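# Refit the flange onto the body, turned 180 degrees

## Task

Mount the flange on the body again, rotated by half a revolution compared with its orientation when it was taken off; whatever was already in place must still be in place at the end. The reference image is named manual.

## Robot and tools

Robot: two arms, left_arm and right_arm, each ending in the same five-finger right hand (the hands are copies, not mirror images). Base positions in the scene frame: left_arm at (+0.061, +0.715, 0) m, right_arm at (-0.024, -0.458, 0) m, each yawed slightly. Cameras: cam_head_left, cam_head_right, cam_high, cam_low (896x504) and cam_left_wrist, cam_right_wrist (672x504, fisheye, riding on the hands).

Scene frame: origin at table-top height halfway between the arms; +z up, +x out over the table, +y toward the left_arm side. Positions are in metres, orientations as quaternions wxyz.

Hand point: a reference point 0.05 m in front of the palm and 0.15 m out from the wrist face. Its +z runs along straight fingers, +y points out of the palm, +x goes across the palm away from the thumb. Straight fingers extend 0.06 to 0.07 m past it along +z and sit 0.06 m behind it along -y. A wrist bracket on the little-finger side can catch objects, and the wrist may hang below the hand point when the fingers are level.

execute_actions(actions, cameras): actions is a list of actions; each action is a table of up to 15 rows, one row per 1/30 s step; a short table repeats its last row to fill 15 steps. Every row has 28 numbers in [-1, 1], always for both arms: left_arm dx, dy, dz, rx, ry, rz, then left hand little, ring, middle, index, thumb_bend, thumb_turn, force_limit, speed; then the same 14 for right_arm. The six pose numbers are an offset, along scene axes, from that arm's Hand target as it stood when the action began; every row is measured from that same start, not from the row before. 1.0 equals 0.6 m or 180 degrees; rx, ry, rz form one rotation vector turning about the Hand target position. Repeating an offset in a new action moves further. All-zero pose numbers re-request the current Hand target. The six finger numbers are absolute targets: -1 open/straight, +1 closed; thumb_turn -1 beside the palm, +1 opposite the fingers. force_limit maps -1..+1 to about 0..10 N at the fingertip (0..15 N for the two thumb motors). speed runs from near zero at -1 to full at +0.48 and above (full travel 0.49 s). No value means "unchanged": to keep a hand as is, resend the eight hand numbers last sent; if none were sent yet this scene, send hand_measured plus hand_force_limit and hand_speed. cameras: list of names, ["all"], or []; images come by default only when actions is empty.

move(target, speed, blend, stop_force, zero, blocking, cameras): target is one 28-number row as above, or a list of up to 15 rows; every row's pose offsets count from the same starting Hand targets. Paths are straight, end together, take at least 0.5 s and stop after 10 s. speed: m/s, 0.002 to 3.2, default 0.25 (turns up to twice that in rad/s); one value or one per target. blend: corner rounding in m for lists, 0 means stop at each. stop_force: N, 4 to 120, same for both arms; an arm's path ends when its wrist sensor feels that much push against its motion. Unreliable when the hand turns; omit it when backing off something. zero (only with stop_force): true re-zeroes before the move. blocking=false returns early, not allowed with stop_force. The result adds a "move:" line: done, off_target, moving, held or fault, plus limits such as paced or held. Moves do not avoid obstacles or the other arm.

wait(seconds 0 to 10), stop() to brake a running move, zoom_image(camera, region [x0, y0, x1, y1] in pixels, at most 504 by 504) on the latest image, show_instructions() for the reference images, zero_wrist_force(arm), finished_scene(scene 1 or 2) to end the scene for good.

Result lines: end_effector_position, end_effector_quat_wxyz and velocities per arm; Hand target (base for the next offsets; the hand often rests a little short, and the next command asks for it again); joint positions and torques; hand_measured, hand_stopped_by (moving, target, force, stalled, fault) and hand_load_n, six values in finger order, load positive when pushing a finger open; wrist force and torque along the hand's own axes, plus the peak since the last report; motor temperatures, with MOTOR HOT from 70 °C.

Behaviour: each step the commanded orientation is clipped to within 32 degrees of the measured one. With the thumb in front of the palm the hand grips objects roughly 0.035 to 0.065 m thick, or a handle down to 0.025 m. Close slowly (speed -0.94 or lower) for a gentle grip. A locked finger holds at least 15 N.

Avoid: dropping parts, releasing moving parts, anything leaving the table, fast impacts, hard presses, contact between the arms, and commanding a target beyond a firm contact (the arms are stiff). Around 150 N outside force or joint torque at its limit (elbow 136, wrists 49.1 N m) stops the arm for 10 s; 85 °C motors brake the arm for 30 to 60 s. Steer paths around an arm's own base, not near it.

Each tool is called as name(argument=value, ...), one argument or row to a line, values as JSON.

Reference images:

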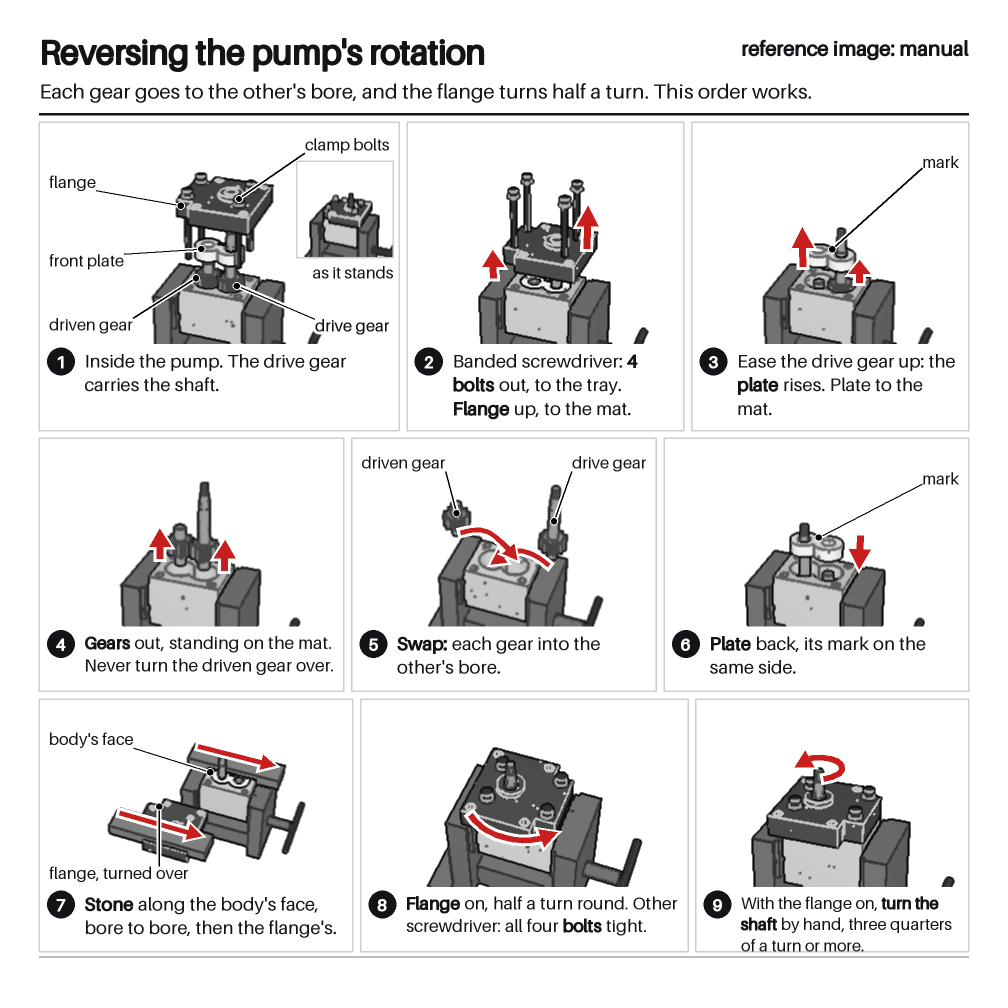

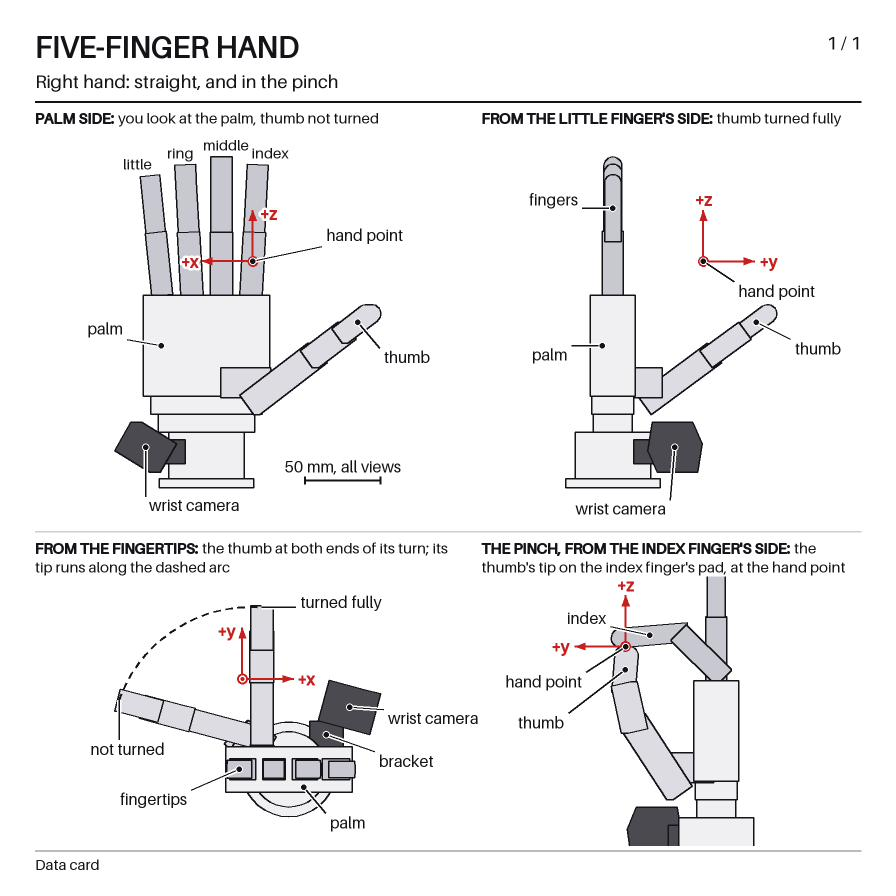

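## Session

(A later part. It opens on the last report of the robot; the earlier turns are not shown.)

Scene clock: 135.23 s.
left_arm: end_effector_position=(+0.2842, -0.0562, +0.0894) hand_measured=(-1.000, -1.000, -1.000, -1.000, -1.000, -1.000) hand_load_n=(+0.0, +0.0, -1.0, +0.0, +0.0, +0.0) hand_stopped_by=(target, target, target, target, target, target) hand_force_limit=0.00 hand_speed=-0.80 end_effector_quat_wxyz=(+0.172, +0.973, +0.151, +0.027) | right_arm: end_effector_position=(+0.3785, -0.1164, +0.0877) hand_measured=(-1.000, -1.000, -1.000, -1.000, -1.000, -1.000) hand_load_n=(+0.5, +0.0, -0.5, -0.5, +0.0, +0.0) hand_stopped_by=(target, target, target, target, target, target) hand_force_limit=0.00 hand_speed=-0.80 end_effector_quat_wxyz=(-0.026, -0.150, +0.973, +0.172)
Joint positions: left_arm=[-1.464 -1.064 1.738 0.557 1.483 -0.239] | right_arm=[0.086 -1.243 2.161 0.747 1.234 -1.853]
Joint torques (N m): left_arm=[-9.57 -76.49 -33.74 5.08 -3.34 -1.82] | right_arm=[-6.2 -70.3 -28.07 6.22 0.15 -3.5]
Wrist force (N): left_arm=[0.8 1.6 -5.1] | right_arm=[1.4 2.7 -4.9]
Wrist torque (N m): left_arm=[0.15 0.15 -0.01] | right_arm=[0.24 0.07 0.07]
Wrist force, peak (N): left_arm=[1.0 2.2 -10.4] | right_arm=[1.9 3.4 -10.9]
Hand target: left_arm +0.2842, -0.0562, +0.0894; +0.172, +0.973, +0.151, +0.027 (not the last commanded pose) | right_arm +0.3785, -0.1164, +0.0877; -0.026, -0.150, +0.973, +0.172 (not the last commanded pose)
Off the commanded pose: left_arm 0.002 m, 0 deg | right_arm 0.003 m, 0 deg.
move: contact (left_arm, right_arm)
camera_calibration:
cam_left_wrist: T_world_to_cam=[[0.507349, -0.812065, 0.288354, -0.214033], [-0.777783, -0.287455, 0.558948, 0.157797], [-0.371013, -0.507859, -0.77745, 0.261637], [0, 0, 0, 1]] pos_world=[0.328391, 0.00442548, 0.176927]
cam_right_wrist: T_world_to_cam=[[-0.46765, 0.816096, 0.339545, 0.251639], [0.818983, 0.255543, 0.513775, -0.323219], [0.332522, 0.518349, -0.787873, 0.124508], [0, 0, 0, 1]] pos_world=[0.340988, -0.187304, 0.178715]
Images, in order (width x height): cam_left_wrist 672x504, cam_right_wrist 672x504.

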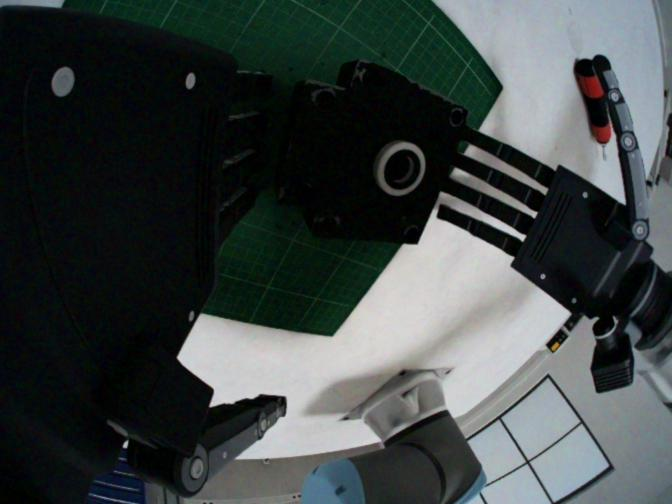

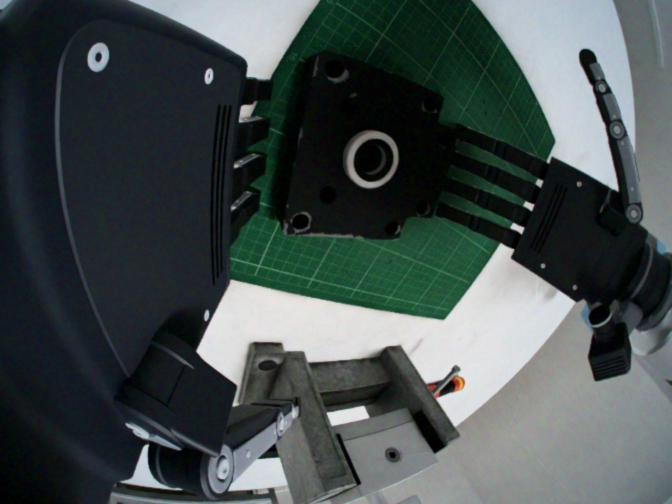

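move(
  target=[
    [0,0,0.0038,0,0,0,-1,-1,-1,-1,-1,-1,0.0,-0.8,0,0,0.0025,0,0,0,-1,-1,-1,-1,-1,-1,0.0,-0.8],
    [0.005,-0.0158,0.0038,0,0,0,-1,-1,-1,-1,-1,-1,0.0,-0.8,-0.005,0.0157,0.0025,0,0,0,-1,-1,-1,-1,-1,-1,0.0,-0.8],
  ],
  speed=0.02,
)

move(
  target=[0,0,0,0,0,0,-0.75,-0.75,-0.75,-0.75,-1,-1,-0.4,-0.85,0,0,0,0,0,0,-0.75,-0.75,-0.75,-0.75,-1,-1,-0.4,-0.85],
  speed=0.03,
  cameras=["cam_left_wrist","cam_right_wrist"],
)

Scene clock: 144.80 s.
left_arm: end_effector_position=(+0.2873, -0.0658, +0.0917) hand_measured=(-1.000, -1.000, -1.000, -1.000, -1.000, -1.000) hand_load_n=(+0.0, +0.0, +0.0, +0.0, +0.0, +0.0) hand_stopped_by=(target, target, target, target, target, target) hand_force_limit=0.00 hand_speed=-0.80 end_effector_quat_wxyz=(+0.172, +0.973, +0.150, +0.027) | right_arm: end_effector_position=(+0.3755, -0.1069, +0.0892) hand_measured=(-1.000, -1.000, -1.000, -1.000, -1.000, -1.000) hand_load_n=(+0.0, +0.0, +0.0, +0.0, +0.0, +0.0) hand_stopped_by=(target, target, target, target, target, target) hand_force_limit=0.00 hand_speed=-0.80 end_effector_quat_wxyz=(-0.026, -0.150, +0.973, +0.172)
Joint positions: left_arm=[-1.461 -1.053 1.715 0.57 1.485 -0.235] | right_arm=[0.109 -1.245 2.157 0.745 1.232 -1.829]
Joint torques (N m): left_arm=[-2.37 -78.79 -24.76 2.69 2.58 0.67] | right_arm=[-9.88 -40.78 -25.75 2.69 -1.61 -2.54]
Wrist force (N): left_arm=[0.9 0.7 1.0] | right_arm=[1.5 2.2 0.2]
Wrist torque (N m): left_arm=[-0.15 0.02 -0.02] | right_arm=[0.00 -0.03 0.05]
Wrist force, peak (N): left_arm=[0.7 1.7 -5.3] | right_arm=[1.1 2.7 -5.3]
Hand target: left_arm +0.2872, -0.0657, +0.0917; +0.172, +0.973, +0.151, +0.027 | right_arm +0.3755, -0.1070, +0.0892; -0.026, -0.150, +0.973, +0.172
Off the commanded pose: left_arm 0.000 m, 0 deg | right_arm 0.000 m, 0 deg.
move: done

Scene clock: 145.47 s.
left_arm: end_effector_position=(+0.2872, -0.0656, +0.0916) hand_measured=(-0.890, -0.948, -0.988, -0.962, -1.000, -1.000) hand_load_n=(+6.0, +8.5, +1.5, +7.0, +0.0, +0.0) hand_stopped_by=(force, force, force, force, target, target) hand_force_limit=-0.40 hand_speed=-0.85 end_effector_quat_wxyz=(+0.172, +0.973, +0.151, +0.027) | right_arm: end_effector_position=(+0.3755, -0.1070, +0.0892) hand_measured=(-0.836, -0.906, -0.948, -0.920, -1.000, -1.000) hand_load_n=(+7.0, +6.0, +3.0, +7.0, -0.5, +0.0) hand_stopped_by=(force, force, force, force, target, target) hand_force_limit=-0.40 hand_speed=-0.85 end_effector_quat_wxyz=(-0.026, -0.150, +0.973, +0.172)
Joint positions: left_arm=[-1.461 -1.053 1.715 0.569 1.485 -0.235] | right_arm=[0.109 -1.245 2.157 0.745 1.232 -1.829]
Joint torques (N m): left_arm=[-8.39 -84.61 -40.8 -3.7 0.26 -1.61] | right_arm=[-2.88 -45.61 -16.26 8.24 -4.69 -3.46]
Wrist force (N): left_arm=[-0.3 -12.3 2.1] | right_arm=[2.7 -16.4 2.7]
Wrist torque (N m): left_arm=[0.49 -0.07 -0.51] | right_arm=[0.94 0.06 -0.43]
Wrist force, peak (N): left_arm=[-0.4 -12.5 2.2] | right_arm=[2.9 -16.9 2.9]
Hand target: left_arm +0.2872, -0.0657, +0.0917; +0.172, +0.973, +0.151, +0.027 | right_arm +0.3755, -0.1070, +0.0892; -0.026, -0.150, +0.973, +0.172
Off the commanded pose: left_arm 0.000 m, 0 deg | right_arm 0.000 m, 0 deg.
move: done
camera_calibration:
cam_left_wrist: T_world_to_cam=[[0.507382, -0.812082, 0.288246, -0.223814], [-0.777752, -0.287535, 0.55895, 0.156187], [-0.371032, -0.507786, -0.777489, 0.2597], [0, 0, 0, 1]] pos_world=[0.331391, -0.00497442, 0.179126]
cam_right_wrist: T_world_to_cam=[[-0.467673, 0.816142, 0.339403, 0.242096], [0.818927, 0.255579, 0.513847, -0.323922], [0.332628, 0.518258, -0.787888, 0.121766], [0, 0, 0, 1]] pos_world=[0.337988, -0.177903, 0.180216]
Images, in order (width x height): cam_left_wrist 672x504, cam_right_wrist 672x504.

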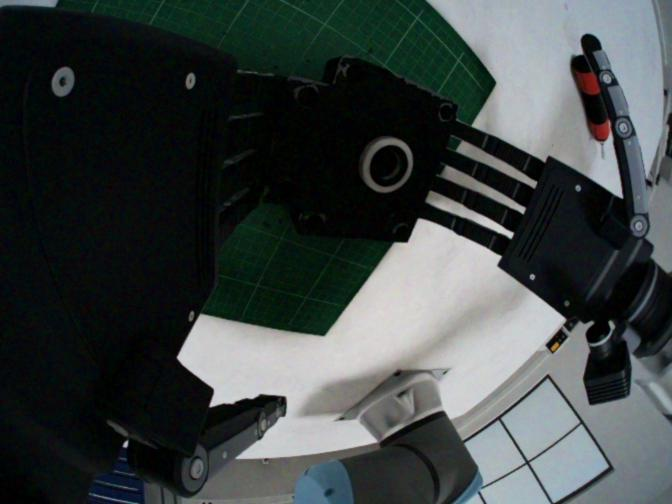

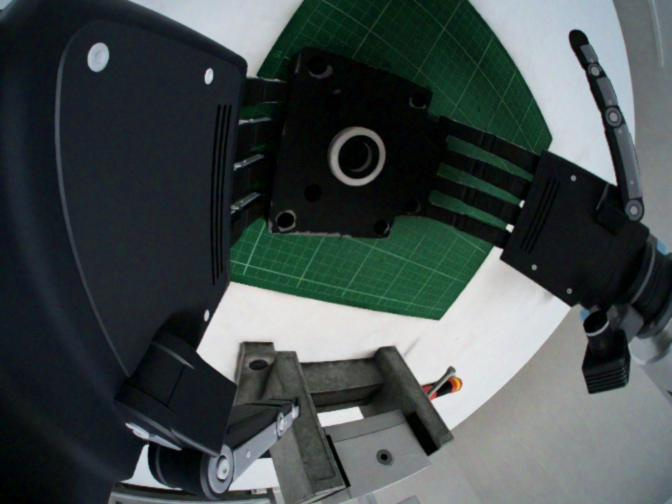

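move(
  target=[0,0,0,0,0,0,-0.6,-0.6,-0.6,-0.6,-1,-1,0.4,-0.9,0,0,0,0,0,0,-0.6,-0.6,-0.6,-0.6,-1,-1,0.4,-0.9],
  speed=0.03,
)

move(
  target=[0,0,0,0,0,0,-0.5,-0.5,-0.5,-0.5,-1,-1,1.0,-0.9,0,0,0,0,0,0,-0.5,-0.5,-0.5,-0.5,-1,-1,1.0,-0.9],
  speed=0.03,
)

Scene clock: 149.77 s.
left_arm: end_effector_position=(+0.2872, -0.0657, +0.0917) hand_measured=(-0.884, -0.948, -0.974, -0.962, -1.000, -1.000) hand_load_n=(+9.5, +7.5, +11.5, +6.0, +0.0, +0.0) hand_stopped_by=(force, force, force, force, target, target) hand_force_limit=0.40 hand_speed=-0.90 end_effector_quat_wxyz=(+0.172, +0.973, +0.151, +0.027) | right_arm: end_effector_position=(+0.3755, -0.1070, +0.0892) hand_measured=(-0.836, -0.900, -0.940, -0.920, -1.000, -1.000) hand_load_n=(+6.5, +9.5, +7.0, +6.0, +0.0, +0.0) hand_stopped_by=(force, force, force, force, target, target) hand_force_limit=0.40 hand_speed=-0.90 end_effector_quat_wxyz=(-0.026, -0.150, +0.973, +0.172)
Joint positions: left_arm=[-1.461 -1.053 1.715 0.569 1.485 -0.235] | right_arm=[0.109 -1.245 2.157 0.745 1.232 -1.829]
Joint torques (N m): left_arm=[-10.51 -85.54 -46.13 -3.81 -5.18 -1.56] | right_arm=[16 -71.06 -13.32 9.24 -7.96 0.4]
Wrist force (N): left_arm=[-0.8 -20.6 3.0] | right_arm=[1.0 -20.9 2.3]
Wrist torque (N m): left_arm=[0.92 -0.16 -0.79] | right_arm=[1.26 -0.11 -0.64]
Wrist force, peak (N): left_arm=[-1.0 -20.9 2.8] | right_arm=[0.6 -22.1 2.7]
Hand target: left_arm +0.2872, -0.0657, +0.0917; +0.172, +0.973, +0.151, +0.027 | right_arm +0.3755, -0.1070, +0.0892; -0.026, -0.150, +0.973, +0.172
Off the commanded pose: left_arm 0.000 m, 0 deg | right_arm 0.000 m, 0 deg.
move: done

Scene clock: 150.27 s.
left_arm: end_effector_position=(+0.2872, -0.0657, +0.0917) hand_measured=(-0.878, -0.942, -0.974, -0.954, -1.000, -1.000) hand_load_n=(+14.5, +12.5, +11.0, +11.0, +0.0, +0.0) hand_stopped_by=(force, force, force, force, target, target) hand_force_limit=1.00 hand_speed=-0.90 end_effector_quat_wxyz=(+0.172, +0.973, +0.151, +0.027) | right_arm: end_effector_position=(+0.3755, -0.1070, +0.0892) hand_measured=(-0.820, -0.894, -0.928, -0.906, -1.000, -1.000) hand_load_n=(+11.0, +9.0, +10.5, +12.0, +0.0, +0.0) hand_stopped_by=(force, force, force, force, target, target) hand_force_limit=1.00 hand_speed=-0.90 end_effector_quat_wxyz=(-0.026, -0.150, +0.973, +0.172)
Joint positions: left_arm=[-1.461 -1.053 1.715 0.569 1.485 -0.235] | right_arm=[0.109 -1.245 2.157 0.745 1.232 -1.829]
Joint torques (N m): left_arm=[-11.3 -84.68 -48.18 -6.2 -5.22 -1.47] | right_arm=[16.3 -69.91 -13.67 8.91 -8.89 0.95]
Wrist force (N): left_arm=[-1.8 -29.1 -3.0] | right_arm=[-1.0 -32.3 1.6]
Wrist torque (N m): left_arm=[1.72 0.00 -1.17] | right_arm=[1.92 -0.18 -1.03]
Wrist force, peak (N): left_arm=[-1.7 -29.8 -1.6] | right_arm=[-1.3 -33.6 0.6]
Hand target: left_arm +0.2872, -0.0657, +0.0917; +0.172, +0.973, +0.151, +0.027 | right_arm +0.3755, -0.1070, +0.0892; -0.026, -0.150, +0.973, +0.172
Off the commanded pose: left_arm 0.000 m, 0 deg | right_arm 0.000 m, 0 deg.
move: done

move(
  target=[0,0,0.006,0,0,0,-0.5,-0.5,-0.5,-0.5,-1,-1,1.0,-0.9,0,0,0.006,0,0,0,-0.5,-0.5,-0.5,-0.5,-1,-1,1.0,-0.9],
  speed=0.02,
)

move(
  target=[0.00025,-0.0008,0,0,0,0,-0.5,-0.5,-0.5,-0.5,-1,-1,1.0,-0.9,-0.00025,0.0008,0,0,0,0,-0.5,-0.5,-0.5,-0.5,-1,-1,1.0,-0.9],
  speed=0.01,
  cameras=["cam_low","cam_left_wrist","cam_right_wrist"],
)

Scene clock: 155.73 s.
left_arm: end_effector_position=(+0.2872, -0.0657, +0.0953) hand_measured=(-0.878, -0.942, -0.974, -0.954, -1.000, -1.000) hand_load_n=(+15.0, +13.5, +12.5, +11.0, +0.0, +0.0) hand_stopped_by=(force, force, force, force, target, target) hand_force_limit=1.00 hand_speed=-0.90 end_effector_quat_wxyz=(+0.172, +0.973, +0.151, +0.027) | right_arm: end_effector_position=(+0.3755, -0.1070, +0.0929) hand_measured=(-0.820, -0.894, -0.928, -0.906, -1.000, -1.000) hand_load_n=(+11.5, +8.5, +9.5, +10.5, +0.0, +0.0) hand_stopped_by=(force, force, force, force, target, target) hand_force_limit=1.00 hand_speed=-0.90 end_effector_quat_wxyz=(-0.026, -0.150, +0.973, +0.172)
Joint positions: left_arm=[-1.461 -1.057 1.713 0.575 1.485 -0.235] | right_arm=[0.109 -1.251 2.156 0.753 1.232 -1.829]
Joint torques (N m): left_arm=[-9.44 -82.28 -57.46 -6.32 -4.74 -1.64] | right_arm=[18.62 -58.76 -24.12 8.64 -12.36 3.17]
Wrist force (N): left_arm=[-0.8 -30.8 1.0] | right_arm=[-0.3 -30.1 3.1]
Wrist torque (N m): left_arm=[1.61 0.04 -1.18] | right_arm=[1.67 -0.10 -1.00]
Wrist force, peak (N): left_arm=[-1.3 -31.7 1.2] | right_arm=[-1.5 -32.6 1.7]
Hand target: left_arm +0.2872, -0.0657, +0.0953; +0.172, +0.973, +0.151, +0.027 | right_arm +0.3755, -0.1070, +0.0928; -0.026, -0.150, +0.973, +0.172
Off the commanded pose: left_arm 0.000 m, 0 deg | right_arm 0.000 m, 0 deg.
move: done

Scene clock: 156.43 s.
left_arm: end_effector_position=(+0.2874, -0.0661, +0.0952) hand_measured=(-0.878, -0.942, -0.974, -0.956, -1.000, -1.000) hand_load_n=(+19.0, +17.5, +15.5, +14.5, +0.0, +0.0) hand_stopped_by=(force, force, force, force, target, target) hand_force_limit=1.00 hand_speed=-0.90 end_effector_quat_wxyz=(+0.172, +0.973, +0.150, +0.027) | right_arm: end_effector_position=(+0.3754, -0.1065, +0.0928) hand_measured=(-0.820, -0.894, -0.928, -0.906, -1.000, -1.000) hand_load_n=(+14.0, +11.0, +11.5, +13.0, +0.0, +0.0) hand_stopped_by=(force, force, force, force, target, target) hand_force_limit=1.00 hand_speed=-0.90 end_effector_quat_wxyz=(-0.026, -0.150, +0.973, +0.172)
Joint positions: left_arm=[-1.46 -1.056 1.712 0.575 1.485 -0.235] | right_arm=[0.11 -1.251 2.155 0.752 1.232 -1.828]
Joint torques (N m): left_arm=[10.52 -74.62 -65.66 -8.89 -1.63 2.02] | right_arm=[32.6 -45.15 -23.94 6.31 -13.66 4.53]
Wrist force (N): left_arm=[-1.0 -40.0 -2.1] | right_arm=[-0.1 -39.0 -0.4]
Wrist torque (N m): left_arm=[2.27 0.21 -1.51] | right_arm=[2.36 0.02 -1.34]
Wrist force, peak (N): left_arm=[-0.8 -40.3 -2.0] | right_arm=[0.1 -39.1 -0.7]
Hand target: left_arm +0.2874, -0.0662, +0.0953; +0.172, +0.973, +0.151, +0.027 | right_arm +0.3753, -0.1065, +0.0928; -0.026, -0.150, +0.973, +0.172
Off the commanded pose: left_arm 0.000 m, 0 deg | right_arm 0.000 m, 0 deg.
move: done
camera_calibration:
cam_left_wrist: T_world_to_cam=[[0.507368, -0.812079, 0.288279, -0.225339], [-0.777816, -0.28758, 0.558837, 0.154095], [-0.370917, -0.507764, -0.777558, 0.262334], [0, 0, 0, 1]] pos_world=[0.331492, -0.00547437, 0.182826]
cam_right_wrist: T_world_to_cam=[[-0.4677, 0.816066, 0.339547, 0.240343], [0.818943, 0.255555, 0.513832, -0.325743], [0.332548, 0.518389, -0.787835, 0.124449], [0, 0, 0, 1]] pos_world=[0.337788, -0.177404, 0.183815]
Images, in order (width x height): cam_low 896x504, cam_left_wrist 672x504, cam_right_wrist 672x504.

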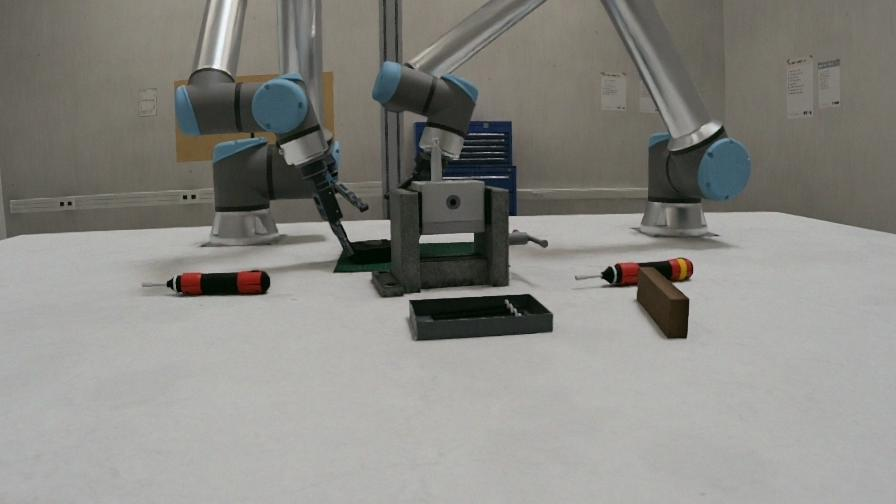

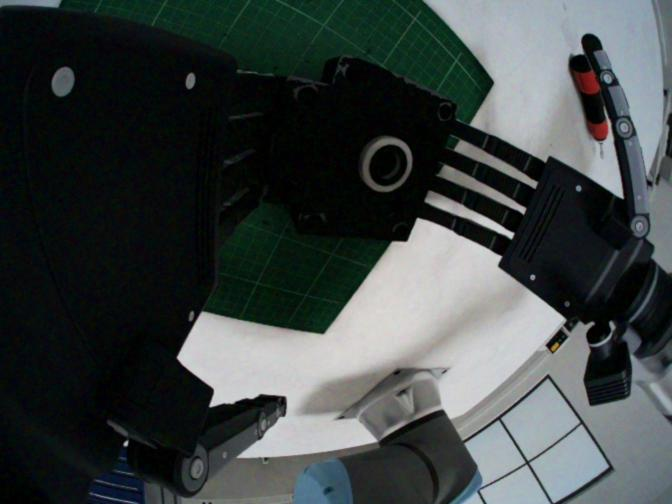

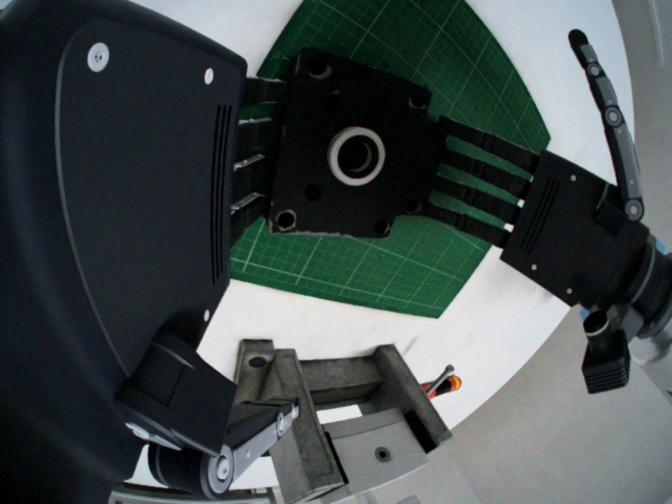

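move(
  target=[0,0,0.0833,0,0,0,-0.5,-0.5,-0.5,-0.5,-1,-1,1.0,-0.9,0,0,0.0833,0,0,0,-0.5,-0.5,-0.5,-0.5,-1,-1,1.0,-0.9],
  speed=0.03,
  cameras=["cam_low","cam_right_wrist"],
)

Scene clock: 161.87 s.
left_arm: end_effector_position=(+0.2874, -0.0662, +0.1454) hand_measured=(-0.878, -0.942, -0.974, -0.956, -1.000, -1.000) hand_load_n=(+20.0, +18.5, +16.0, +15.5, +0.0, +0.0) hand_stopped_by=(force, force, force, force, target, target) hand_force_limit=1.00 hand_speed=-0.90 end_effector_quat_wxyz=(+0.172, +0.973, +0.151, +0.027) | right_arm: end_effector_position=(+0.3754, -0.1065, +0.1430) hand_measured=(-0.820, -0.894, -0.928, -0.906, -1.000, -1.000) hand_load_n=(+14.5, +12.0, +12.5, +14.0, +0.0, +0.0) hand_stopped_by=(force, force, force, force, target, target) hand_force_limit=1.00 hand_speed=-0.90 end_effector_quat_wxyz=(-0.026, -0.150, +0.973, +0.172)
Joint positions: left_arm=[-1.46 -1.104 1.681 0.653 1.485 -0.235] | right_arm=[0.11 -1.324 2.129 0.852 1.232 -1.828]
Joint torques (N m): left_arm=[7.99 -73.03 -56.9 -13.96 -3.86 1.71] | right_arm=[31.24 -39.59 -15.14 5.93 -13.53 -0.3]
Wrist force (N): left_arm=[-0.7 -42.4 -2.8] | right_arm=[-0.1 -40.6 -1.6]
Wrist torque (N m): left_arm=[2.38 0.21 -1.57] | right_arm=[2.58 0.04 -1.44]
Wrist force, peak (N): left_arm=[-0.9 -42.8 -2.6] | right_arm=[0.1 -41.1 -1.5]
Hand target: left_arm +0.2874, -0.0662, +0.1452; +0.172, +0.973, +0.151, +0.027 | right_arm +0.3753, -0.1065, +0.1428; -0.026, -0.150, +0.973, +0.172
Off the commanded pose: left_arm 0.000 m, 0 deg | right_arm 0.000 m, 0 deg.
move: done
camera_calibration:
cam_right_wrist: T_world_to_cam=[[-0.467727, 0.816058, 0.33953, 0.223309], [0.818928, 0.255582, 0.513844, -0.35153], [0.332548, 0.518389, -0.787835, 0.163999], [0, 0, 0, 1]] pos_world=[0.337788, -0.177404, 0.234015]
Images, in order (width x height): cam_low 896x504, cam_right_wrist 672x504.

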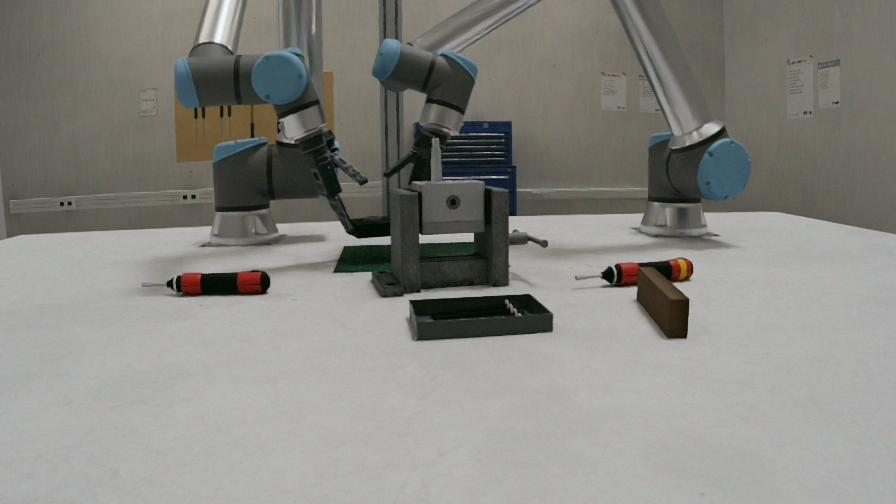

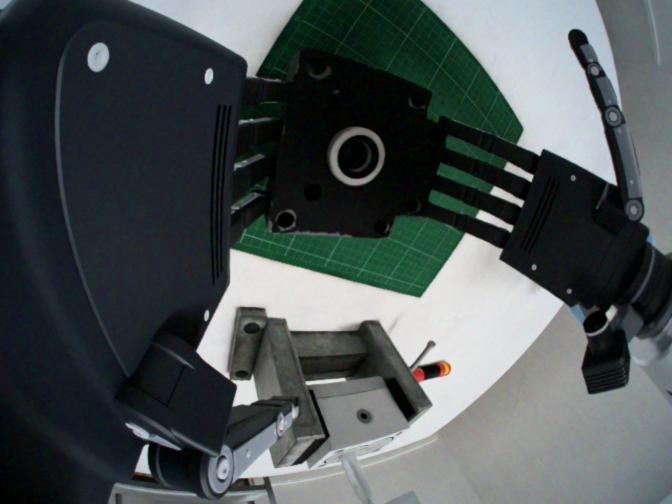

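move(
  target=[0,0,0.1833,0,0,0,-0.5,-0.5,-0.5,-0.5,-1,-1,1.0,-0.9,0,0,0.1833,0,0,0,-0.5,-0.5,-0.5,-0.5,-1,-1,1.0,-0.9],
  speed=0.04,
)

move(
  target=[0,0,0.1833,0,0,0,-0.5,-0.5,-0.5,-0.5,-1,-1,1.0,-0.9,0,0,0.1833,0,0,0,-0.5,-0.5,-0.5,-0.5,-1,-1,1.0,-0.9],
  speed=0.04,
  cameras=["all"],
)

Scene clock: 168.53 s.
left_arm: end_effector_position=(+0.2874, -0.0662, +0.2554) hand_measured=(-0.878, -0.942, -0.974, -0.956, -1.000, -1.000) hand_load_n=(+22.0, +20.5, +17.5, +17.5, +0.0, +0.0) hand_stopped_by=(force, force, force, force, target, target) hand_force_limit=1.00 hand_speed=-0.90 end_effector_quat_wxyz=(+0.172, +0.973, +0.151, +0.027) | right_arm: end_effector_position=(+0.3754, -0.1065, +0.2529) hand_measured=(-0.820, -0.894, -0.928, -0.906, -1.000, -1.000) hand_load_n=(+15.5, +13.0, +13.5, +15.5, +0.0, +0.0) hand_stopped_by=(force, force, force, force, target, target) hand_force_limit=1.00 hand_speed=-0.90 end_effector_quat_wxyz=(-0.026, -0.150, +0.973, +0.172)
Joint positions: left_arm=[-1.46 -1.188 1.59 0.829 1.485 -0.235] | right_arm=[0.11 -1.456 2.043 1.07 1.232 -1.828]
Joint torques (N m): left_arm=[6.65 -63.17 -58.01 -16.08 -6.98 1.07] | right_arm=[26.03 -36.36 -19.52 6.54 -11.89 3.98]
Wrist force (N): left_arm=[-1.3 -46.9 -4.4] | right_arm=[0.0 -45.4 -2.9]
Wrist torque (N m): left_arm=[2.74 0.27 -1.77] | right_arm=[2.86 -0.02 -1.58]
Wrist force, peak (N): left_arm=[-1.2 -47.1 -4.4] | right_arm=[-0.4 -45.7 -3.0]
Hand target: left_arm +0.2874, -0.0662, +0.2552; +0.172, +0.973, +0.151, +0.027 | right_arm +0.3753, -0.1065, +0.2527; -0.026, -0.150, +0.973, +0.172
Off the commanded pose: left_arm 0.000 m, 0 deg | right_arm 0.000 m, 0 deg.
move: done

Scene clock: 171.57 s.
left_arm: end_effector_position=(+0.2874, -0.0662, +0.3654) hand_measured=(-0.878, -0.942, -0.974, -0.956, -1.000, -1.000) hand_load_n=(+23.5, +21.5, +19.0, +19.0, +0.0, +0.0) hand_stopped_by=(force, force, force, force, target, target) hand_force_limit=1.00 hand_speed=-0.90 end_effector_quat_wxyz=(+0.172, +0.973, +0.151, +0.027) end_effector_velocity=(-0.001, -0.001, -0.001) end_effector_angular_velocity=(-0.003, +0.000, -0.001) | right_arm: end_effector_position=(+0.3753, -0.1065, +0.3629) hand_measured=(-0.822, -0.894, -0.928, -0.906, -1.000, -1.000) hand_load_n=(+17.0, +14.0, +14.5, +17.0, +0.0, +0.0) hand_stopped_by=(force, force, force, force, target, target) hand_force_limit=1.00 hand_speed=-0.90 end_effector_quat_wxyz=(-0.026, -0.150, +0.973, +0.172)
Joint positions: left_arm=[-1.46 -1.244 1.464 1.01 1.485 -0.235] | right_arm=[0.11 -1.547 1.924 1.28 1.232 -1.828]
Joint velocities: left_arm=[-0.001 0 0.002 -0.005 0 0] | right_arm=[within noise]
Joint torques (N m): left_arm=[5.05 -57.38 -59.66 -17.05 -6.93 0.41] | right_arm=[26.76 -31.01 -23.96 6.7 -12.81 3.41]
Wrist force (N): left_arm=[-1.6 -51.0 -5.4] | right_arm=[-0.9 -49.3 -4.3]
Wrist torque (N m): left_arm=[3.03 0.24 -1.90] | right_arm=[3.19 0.07 -1.72]
Wrist force, peak (N): left_arm=[-1.6 -51.4 -6.8] | right_arm=[-0.8 -49.7 -4.7]
Hand target: left_arm +0.2874, -0.0662, +0.3652; +0.172, +0.973, +0.151, +0.027 | right_arm +0.3753, -0.1065, +0.3627; -0.026, -0.150, +0.973, +0.172
Off the commanded pose: left_arm 0.000 m, 0 deg | right_arm 0.000 m, 0 deg.
move: done
camera_calibration:
cam_left_wrist: T_world_to_cam=[[0.507359, -0.81205, 0.288378, -0.303245], [-0.777763, -0.287426, 0.558991, 0.00306621], [-0.371041, -0.507899, -0.777411, 0.472326], [0, 0, 0, 1]] pos_world=[0.331491, -0.00547456, 0.452927]
cam_right_wrist: T_world_to_cam=[[-0.467712, 0.816082, 0.339493, 0.148662], [0.818901, 0.25554, 0.513908, -0.464552], [0.332637, 0.518372, -0.787809, 0.337199], [0, 0, 0, 1]] pos_world=[0.337788, -0.177404, 0.453915]

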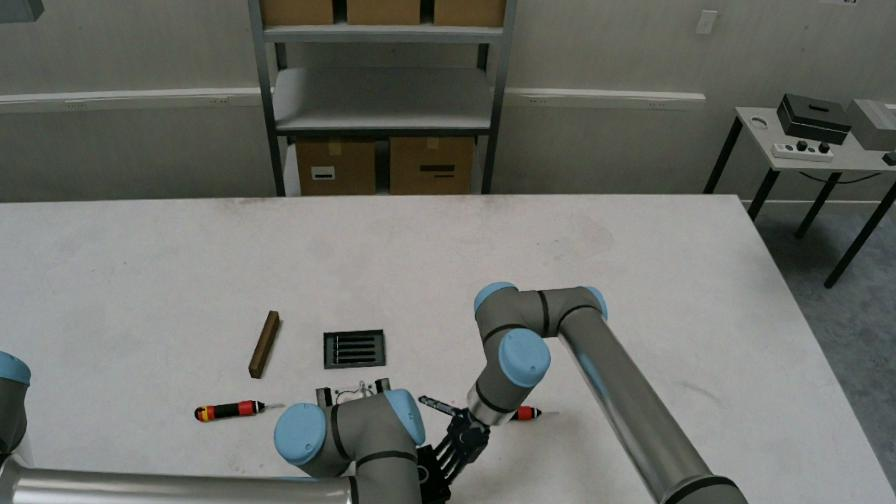

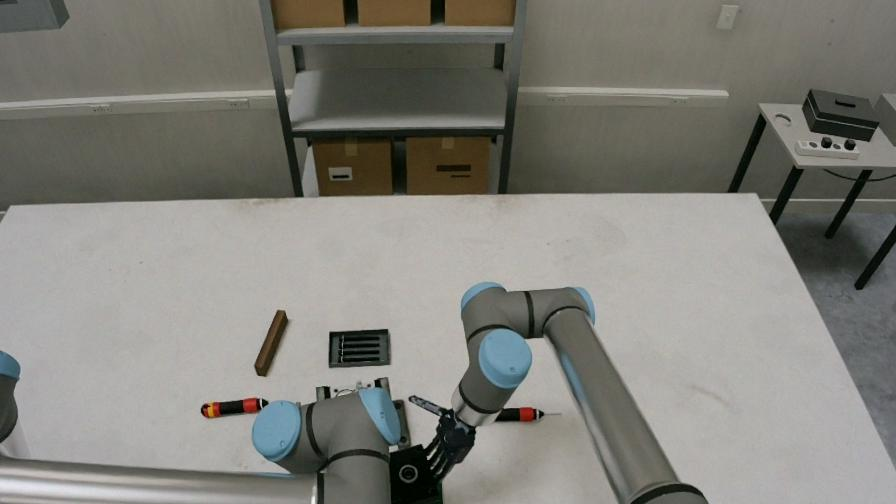

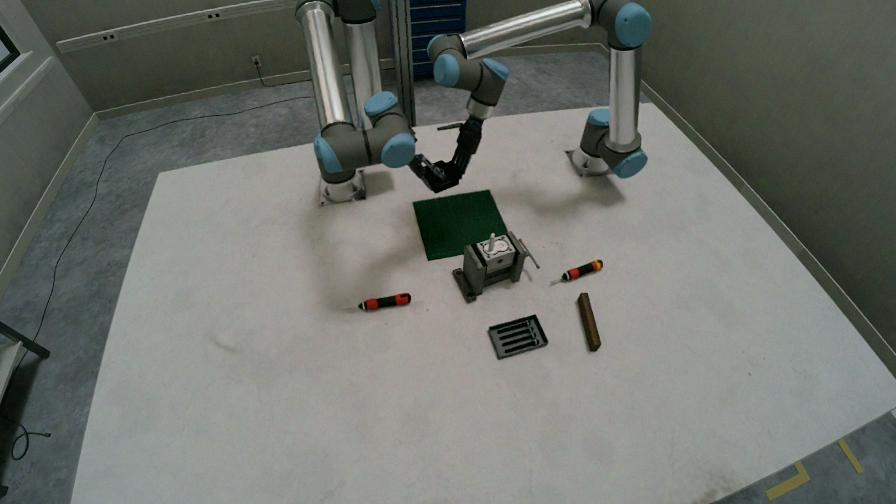

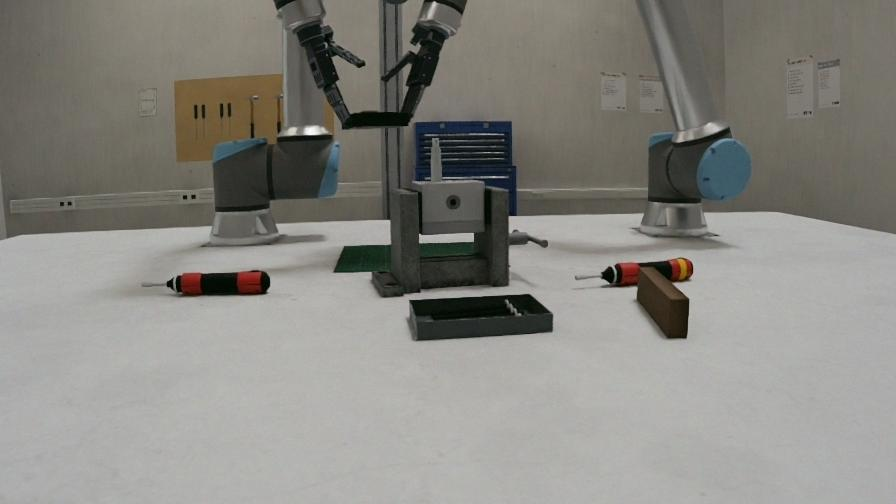

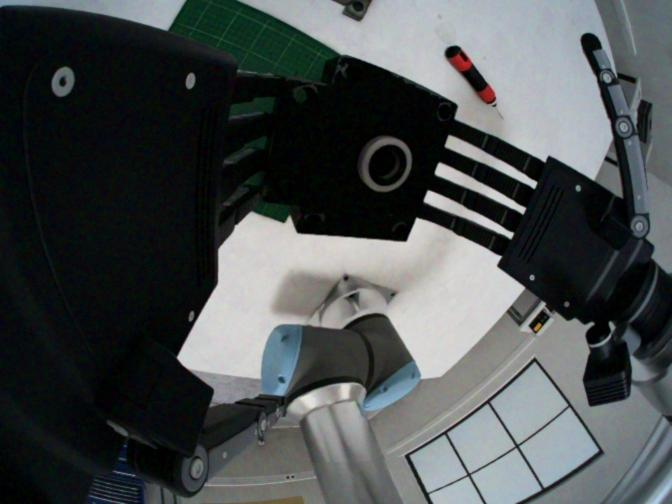

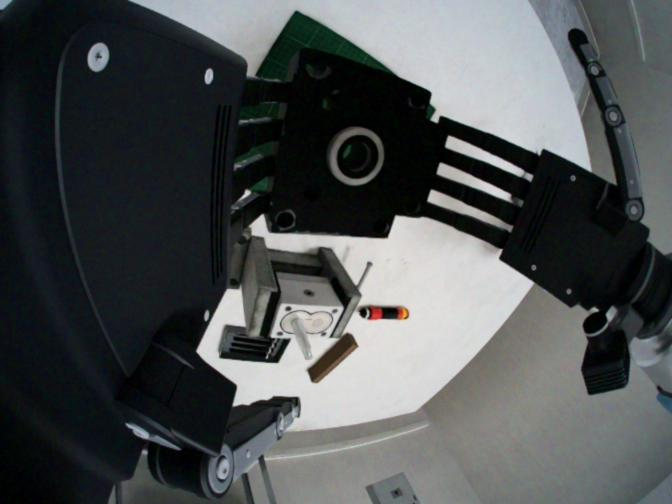

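zoom_image(
  camera="cam_right_wrist",
  region=[235, 240, 375, 380],
)

zoom_image(
  camera="cam_low",
  region=[330, 100, 520, 220],
)

Scaled by 3.600 from the camera's 672x504 image, which has a finer 960x720 frame.

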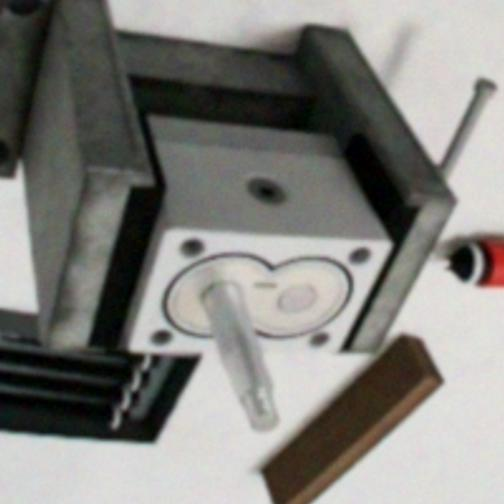

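Scaled by 2.653.

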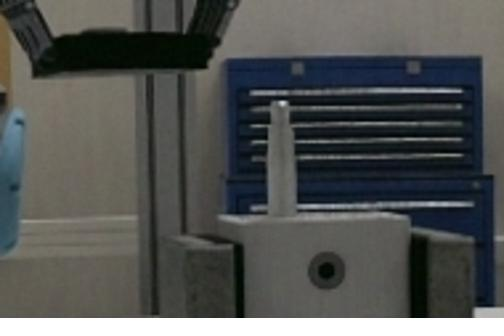

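move(
  target=[0.0879,0.0415,0,0,0,-0.0132,-0.5,-0.5,-0.5,-0.5,-1,-1,1.0,-0.9,0.0845,0.0343,0,0,0,-0.0132,-0.5,-0.5,-0.5,-0.5,-1,-1,1.0,-0.9],
  speed=0.04,
)

Scene clock: 212.93 s.
left_arm: end_effector_position=(+0.3401, -0.0412, +0.3652) hand_measured=(-0.878, -0.942, -0.974, -0.956, -1.000, -1.000) hand_load_n=(+20.0, +19.5, +18.0, +18.5, +0.0, +0.0) hand_stopped_by=(force, force, force, force, target, target) hand_force_limit=1.00 hand_speed=-0.90 end_effector_quat_wxyz=(+0.173, +0.976, +0.130, +0.024) | right_arm: end_effector_position=(+0.4261, -0.0859, +0.3627) hand_measured=(-0.822, -0.894, -0.928, -0.906, -1.000, -1.000) hand_load_n=(+14.5, +12.5, +13.5, +17.0, +0.0, +0.0) hand_stopped_by=(force, force, force, force, target, target) hand_force_limit=1.00 hand_speed=-0.90 end_effector_quat_wxyz=(-0.022, -0.130, +0.976, +0.172)
Joint positions: left_arm=[-1.364 -1.248 1.469 1.002 1.531 -0.105] | right_arm=[0.146 -1.465 1.83 1.265 1.226 -1.745]
Joint torques (N m): left_arm=[-15.45 -63.08 -70.64 -14.43 -6.23 -2.1] | right_arm=[15.43 -69.06 -27.64 8.14 -14.58 -4.32]
Wrist force (N): left_arm=[-3.8 -46.6 -4.3] | right_arm=[-2.6 -45.1 -2.4]
Wrist torque (N m): left_arm=[2.73 -0.04 -1.70] | right_arm=[2.79 -0.33 -1.54]
Wrist force, peak (N): left_arm=[-1.8 -51.7 -5.6] | right_arm=[-0.8 -49.9 -4.2]
Hand target: left_arm +0.3401, -0.0413, +0.3652; +0.173, +0.976, +0.130, +0.024 | right_arm +0.4260, -0.0860, +0.3627; -0.022, -0.130, +0.976, +0.172
Off the commanded pose: left_arm 0.000 m, 0 deg | right_arm 0.000 m, 0 deg.
move: done

move(
  target=[0.0881,0.0412,0,0,0,-0.0132,-0.5,-0.5,-0.5,-0.5,-1,-1,1.0,-0.9,0.0844,0.0345,0,0,0,-0.0132,-0.5,-0.5,-0.5,-0.5,-1,-1,1.0,-0.9],
  speed=0.04,
  cameras=["cam_low","cam_left_wrist","cam_right_wrist"],
)

Scene clock: 220.97 s.
left_arm: end_effector_position=(+0.3930, -0.0166, +0.3652) hand_measured=(-0.878, -0.942, -0.974, -0.956, -1.000, -1.000) hand_load_n=(+18.0, +18.5, +18.5, +19.5, -0.5, +0.0) hand_stopped_by=(force, force, force, force, target, target) hand_force_limit=1.00 hand_speed=-0.90 end_effector_quat_wxyz=(+0.173, +0.979, +0.110, +0.020) | right_arm: end_effector_position=(+0.4768, -0.0652, +0.3627) hand_measured=(-0.822, -0.894, -0.928, -0.906, -1.000, -1.000) hand_load_n=(+13.0, +12.0, +13.5, +17.0, +0.0, +0.0) hand_stopped_by=(force, force, force, force, target, target) hand_force_limit=1.00 hand_speed=-0.90 end_effector_quat_wxyz=(-0.019, -0.110, +0.979, +0.173)
Joint positions: left_arm=[-1.266 -1.241 1.459 1.002 1.579 0.026] | right_arm=[0.177 -1.386 1.732 1.258 1.223 -1.669]
Joint torques (N m): left_arm=[-15.2 -66.54 -61.67 -10.72 -4.77 -2.02] | right_arm=[21.75 -82.9 -28.54 7.09 -15.02 -3.86]
Wrist force (N): left_arm=[-5.1 -45.5 -3.6] | right_arm=[-4.2 -42.5 -1.8]
Wrist torque (N m): left_arm=[2.47 -0.14 -1.62] | right_arm=[2.86 -0.41 -1.47]
Wrist force, peak (N): left_arm=[-4.3 -47.3 -4.7] | right_arm=[-3.0 -45.8 -2.7]
Hand target: left_arm +0.3930, -0.0165, +0.3652; +0.173, +0.979, +0.110, +0.020 | right_arm +0.4767, -0.0653, +0.3627; -0.019, -0.110, +0.979, +0.173
Off the commanded pose: left_arm 0.000 m, 0 deg | right_arm 0.000 m, 0 deg.
move: done
camera_calibration:
cam_left_wrist: T_world_to_cam=[[0.438353, -0.851319, 0.288275, -0.290032], [-0.798818, -0.221992, 0.559114, 0.108879], [-0.41199, -0.475369, -0.77736, 0.553146], [0, 0, 0, 1]] pos_world=[0.442002, 0.0402091, 0.452727]
cam_right_wrist: T_world_to_cam=[[-0.398294, 0.852073, 0.339609, 0.13162], [0.837412, 0.186697, 0.513698, -0.571309], [0.374305, 0.488995, -0.787896, 0.260103], [0, 0, 0, 1]] pos_world=[0.433486, -0.132677, 0.453715]
Images, in order (width x height): cam_low 896x504, cam_left_wrist 672x504, cam_right_wrist 672x504.

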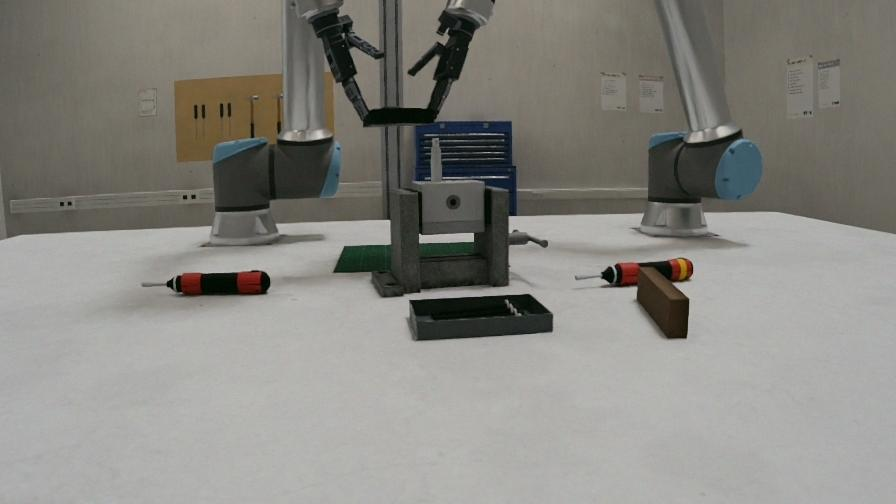

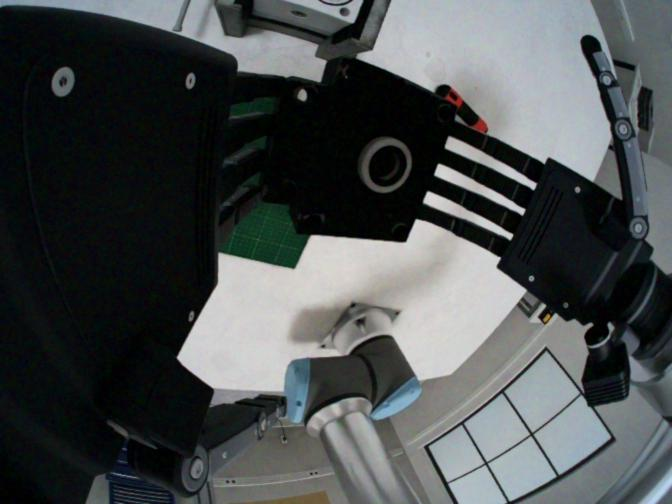

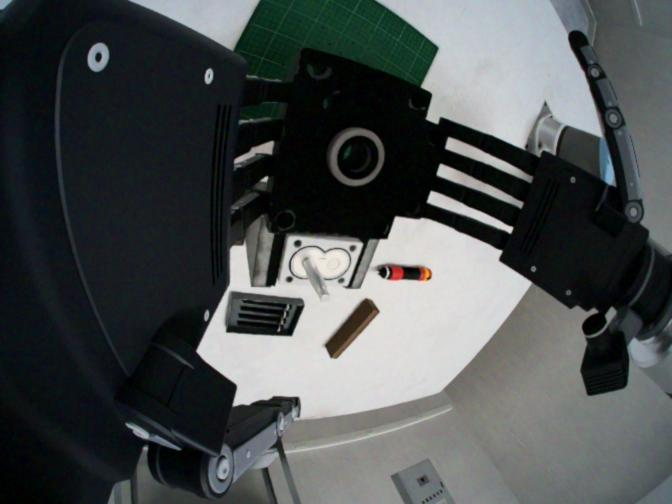

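zoom_image(
  camera="cam_right_wrist",
  region=[260, 215, 380, 315],
)

zoom_image(
  camera="cam_right_wrist",
  region=[260, 40, 440, 250],
)

Scaled by 4.200 from the camera's 672x504 image, which has a finer 960x720 frame.

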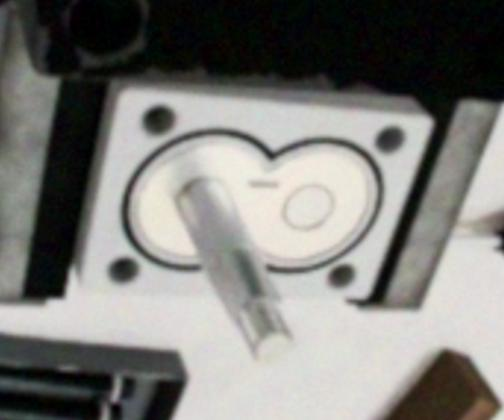

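Scaled by 2.400 from the camera's 672x504 image, which has a finer 960x720 frame.

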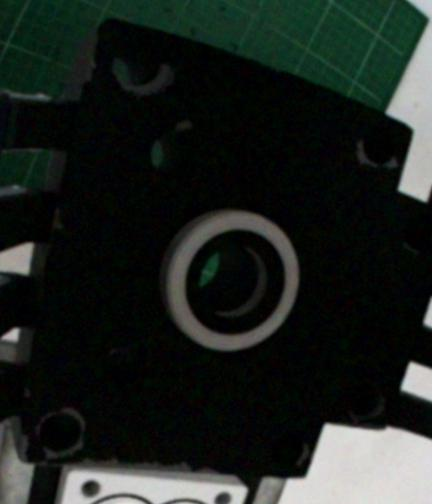

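move(
  target=[0.103,0.0498,0,0,0,-0.0132,-0.5,-0.5,-0.5,-0.5,-1,-1,1.0,-0.9,0.0988,0.044,0,0,0,-0.0132,-0.5,-0.5,-0.5,-0.5,-1,-1,1.0,-0.9],
  speed=0.04,
)

Scene clock: 264.30 s.
left_arm: end_effector_position=(+0.4548, +0.0133, +0.3652) hand_measured=(-0.878, -0.942, -0.974, -0.956, -1.000, -1.000) hand_load_n=(+17.0, +19.0, +20.0, +22.0, +0.0, +0.0) hand_stopped_by=(force, force, force, force, target, target) hand_force_limit=1.00 hand_speed=-0.90 end_effector_quat_wxyz=(+0.173, +0.981, +0.090, +0.016) | right_arm: end_effector_position=(+0.5360, -0.0388, +0.3627) hand_measured=(-0.822, -0.894, -0.928, -0.906, -1.000, -1.000) hand_load_n=(+12.5, +12.0, +14.5, +19.5, +0.0, +0.0) hand_stopped_by=(force, force, force, force, target, target) hand_force_limit=1.00 hand_speed=-0.90 end_effector_quat_wxyz=(-0.015, -0.089, +0.981, +0.173)
Joint positions: left_arm=[-1.152 -1.221 1.433 1.014 1.632 0.172] | right_arm=[0.209 -1.291 1.606 1.261 1.221 -1.59]
Joint torques (N m): left_arm=[-20.96 -73.69 -58.96 -13.1 -2.76 -2.31] | right_arm=[26.64 -94.74 -32.81 9.42 -16.23 -3.44]
Wrist force (N): left_arm=[-6.7 -47.6 -4.3] | right_arm=[-5.6 -45.4 -2.9]
Wrist torque (N m): left_arm=[2.73 -0.21 -1.71] | right_arm=[3.00 -0.51 -1.55]
Wrist force, peak (N): left_arm=[-6.7 -47.6 -4.3] | right_arm=[-5.6 -45.4 -2.9]
Hand target: left_arm +0.4548, +0.0133, +0.3652; +0.173, +0.981, +0.090, +0.017 | right_arm +0.5360, -0.0389, +0.3627; -0.015, -0.089, +0.981, +0.173
Off the commanded pose: left_arm 0.000 m, 0 deg | right_arm 0.000 m, 0 deg.
move: done


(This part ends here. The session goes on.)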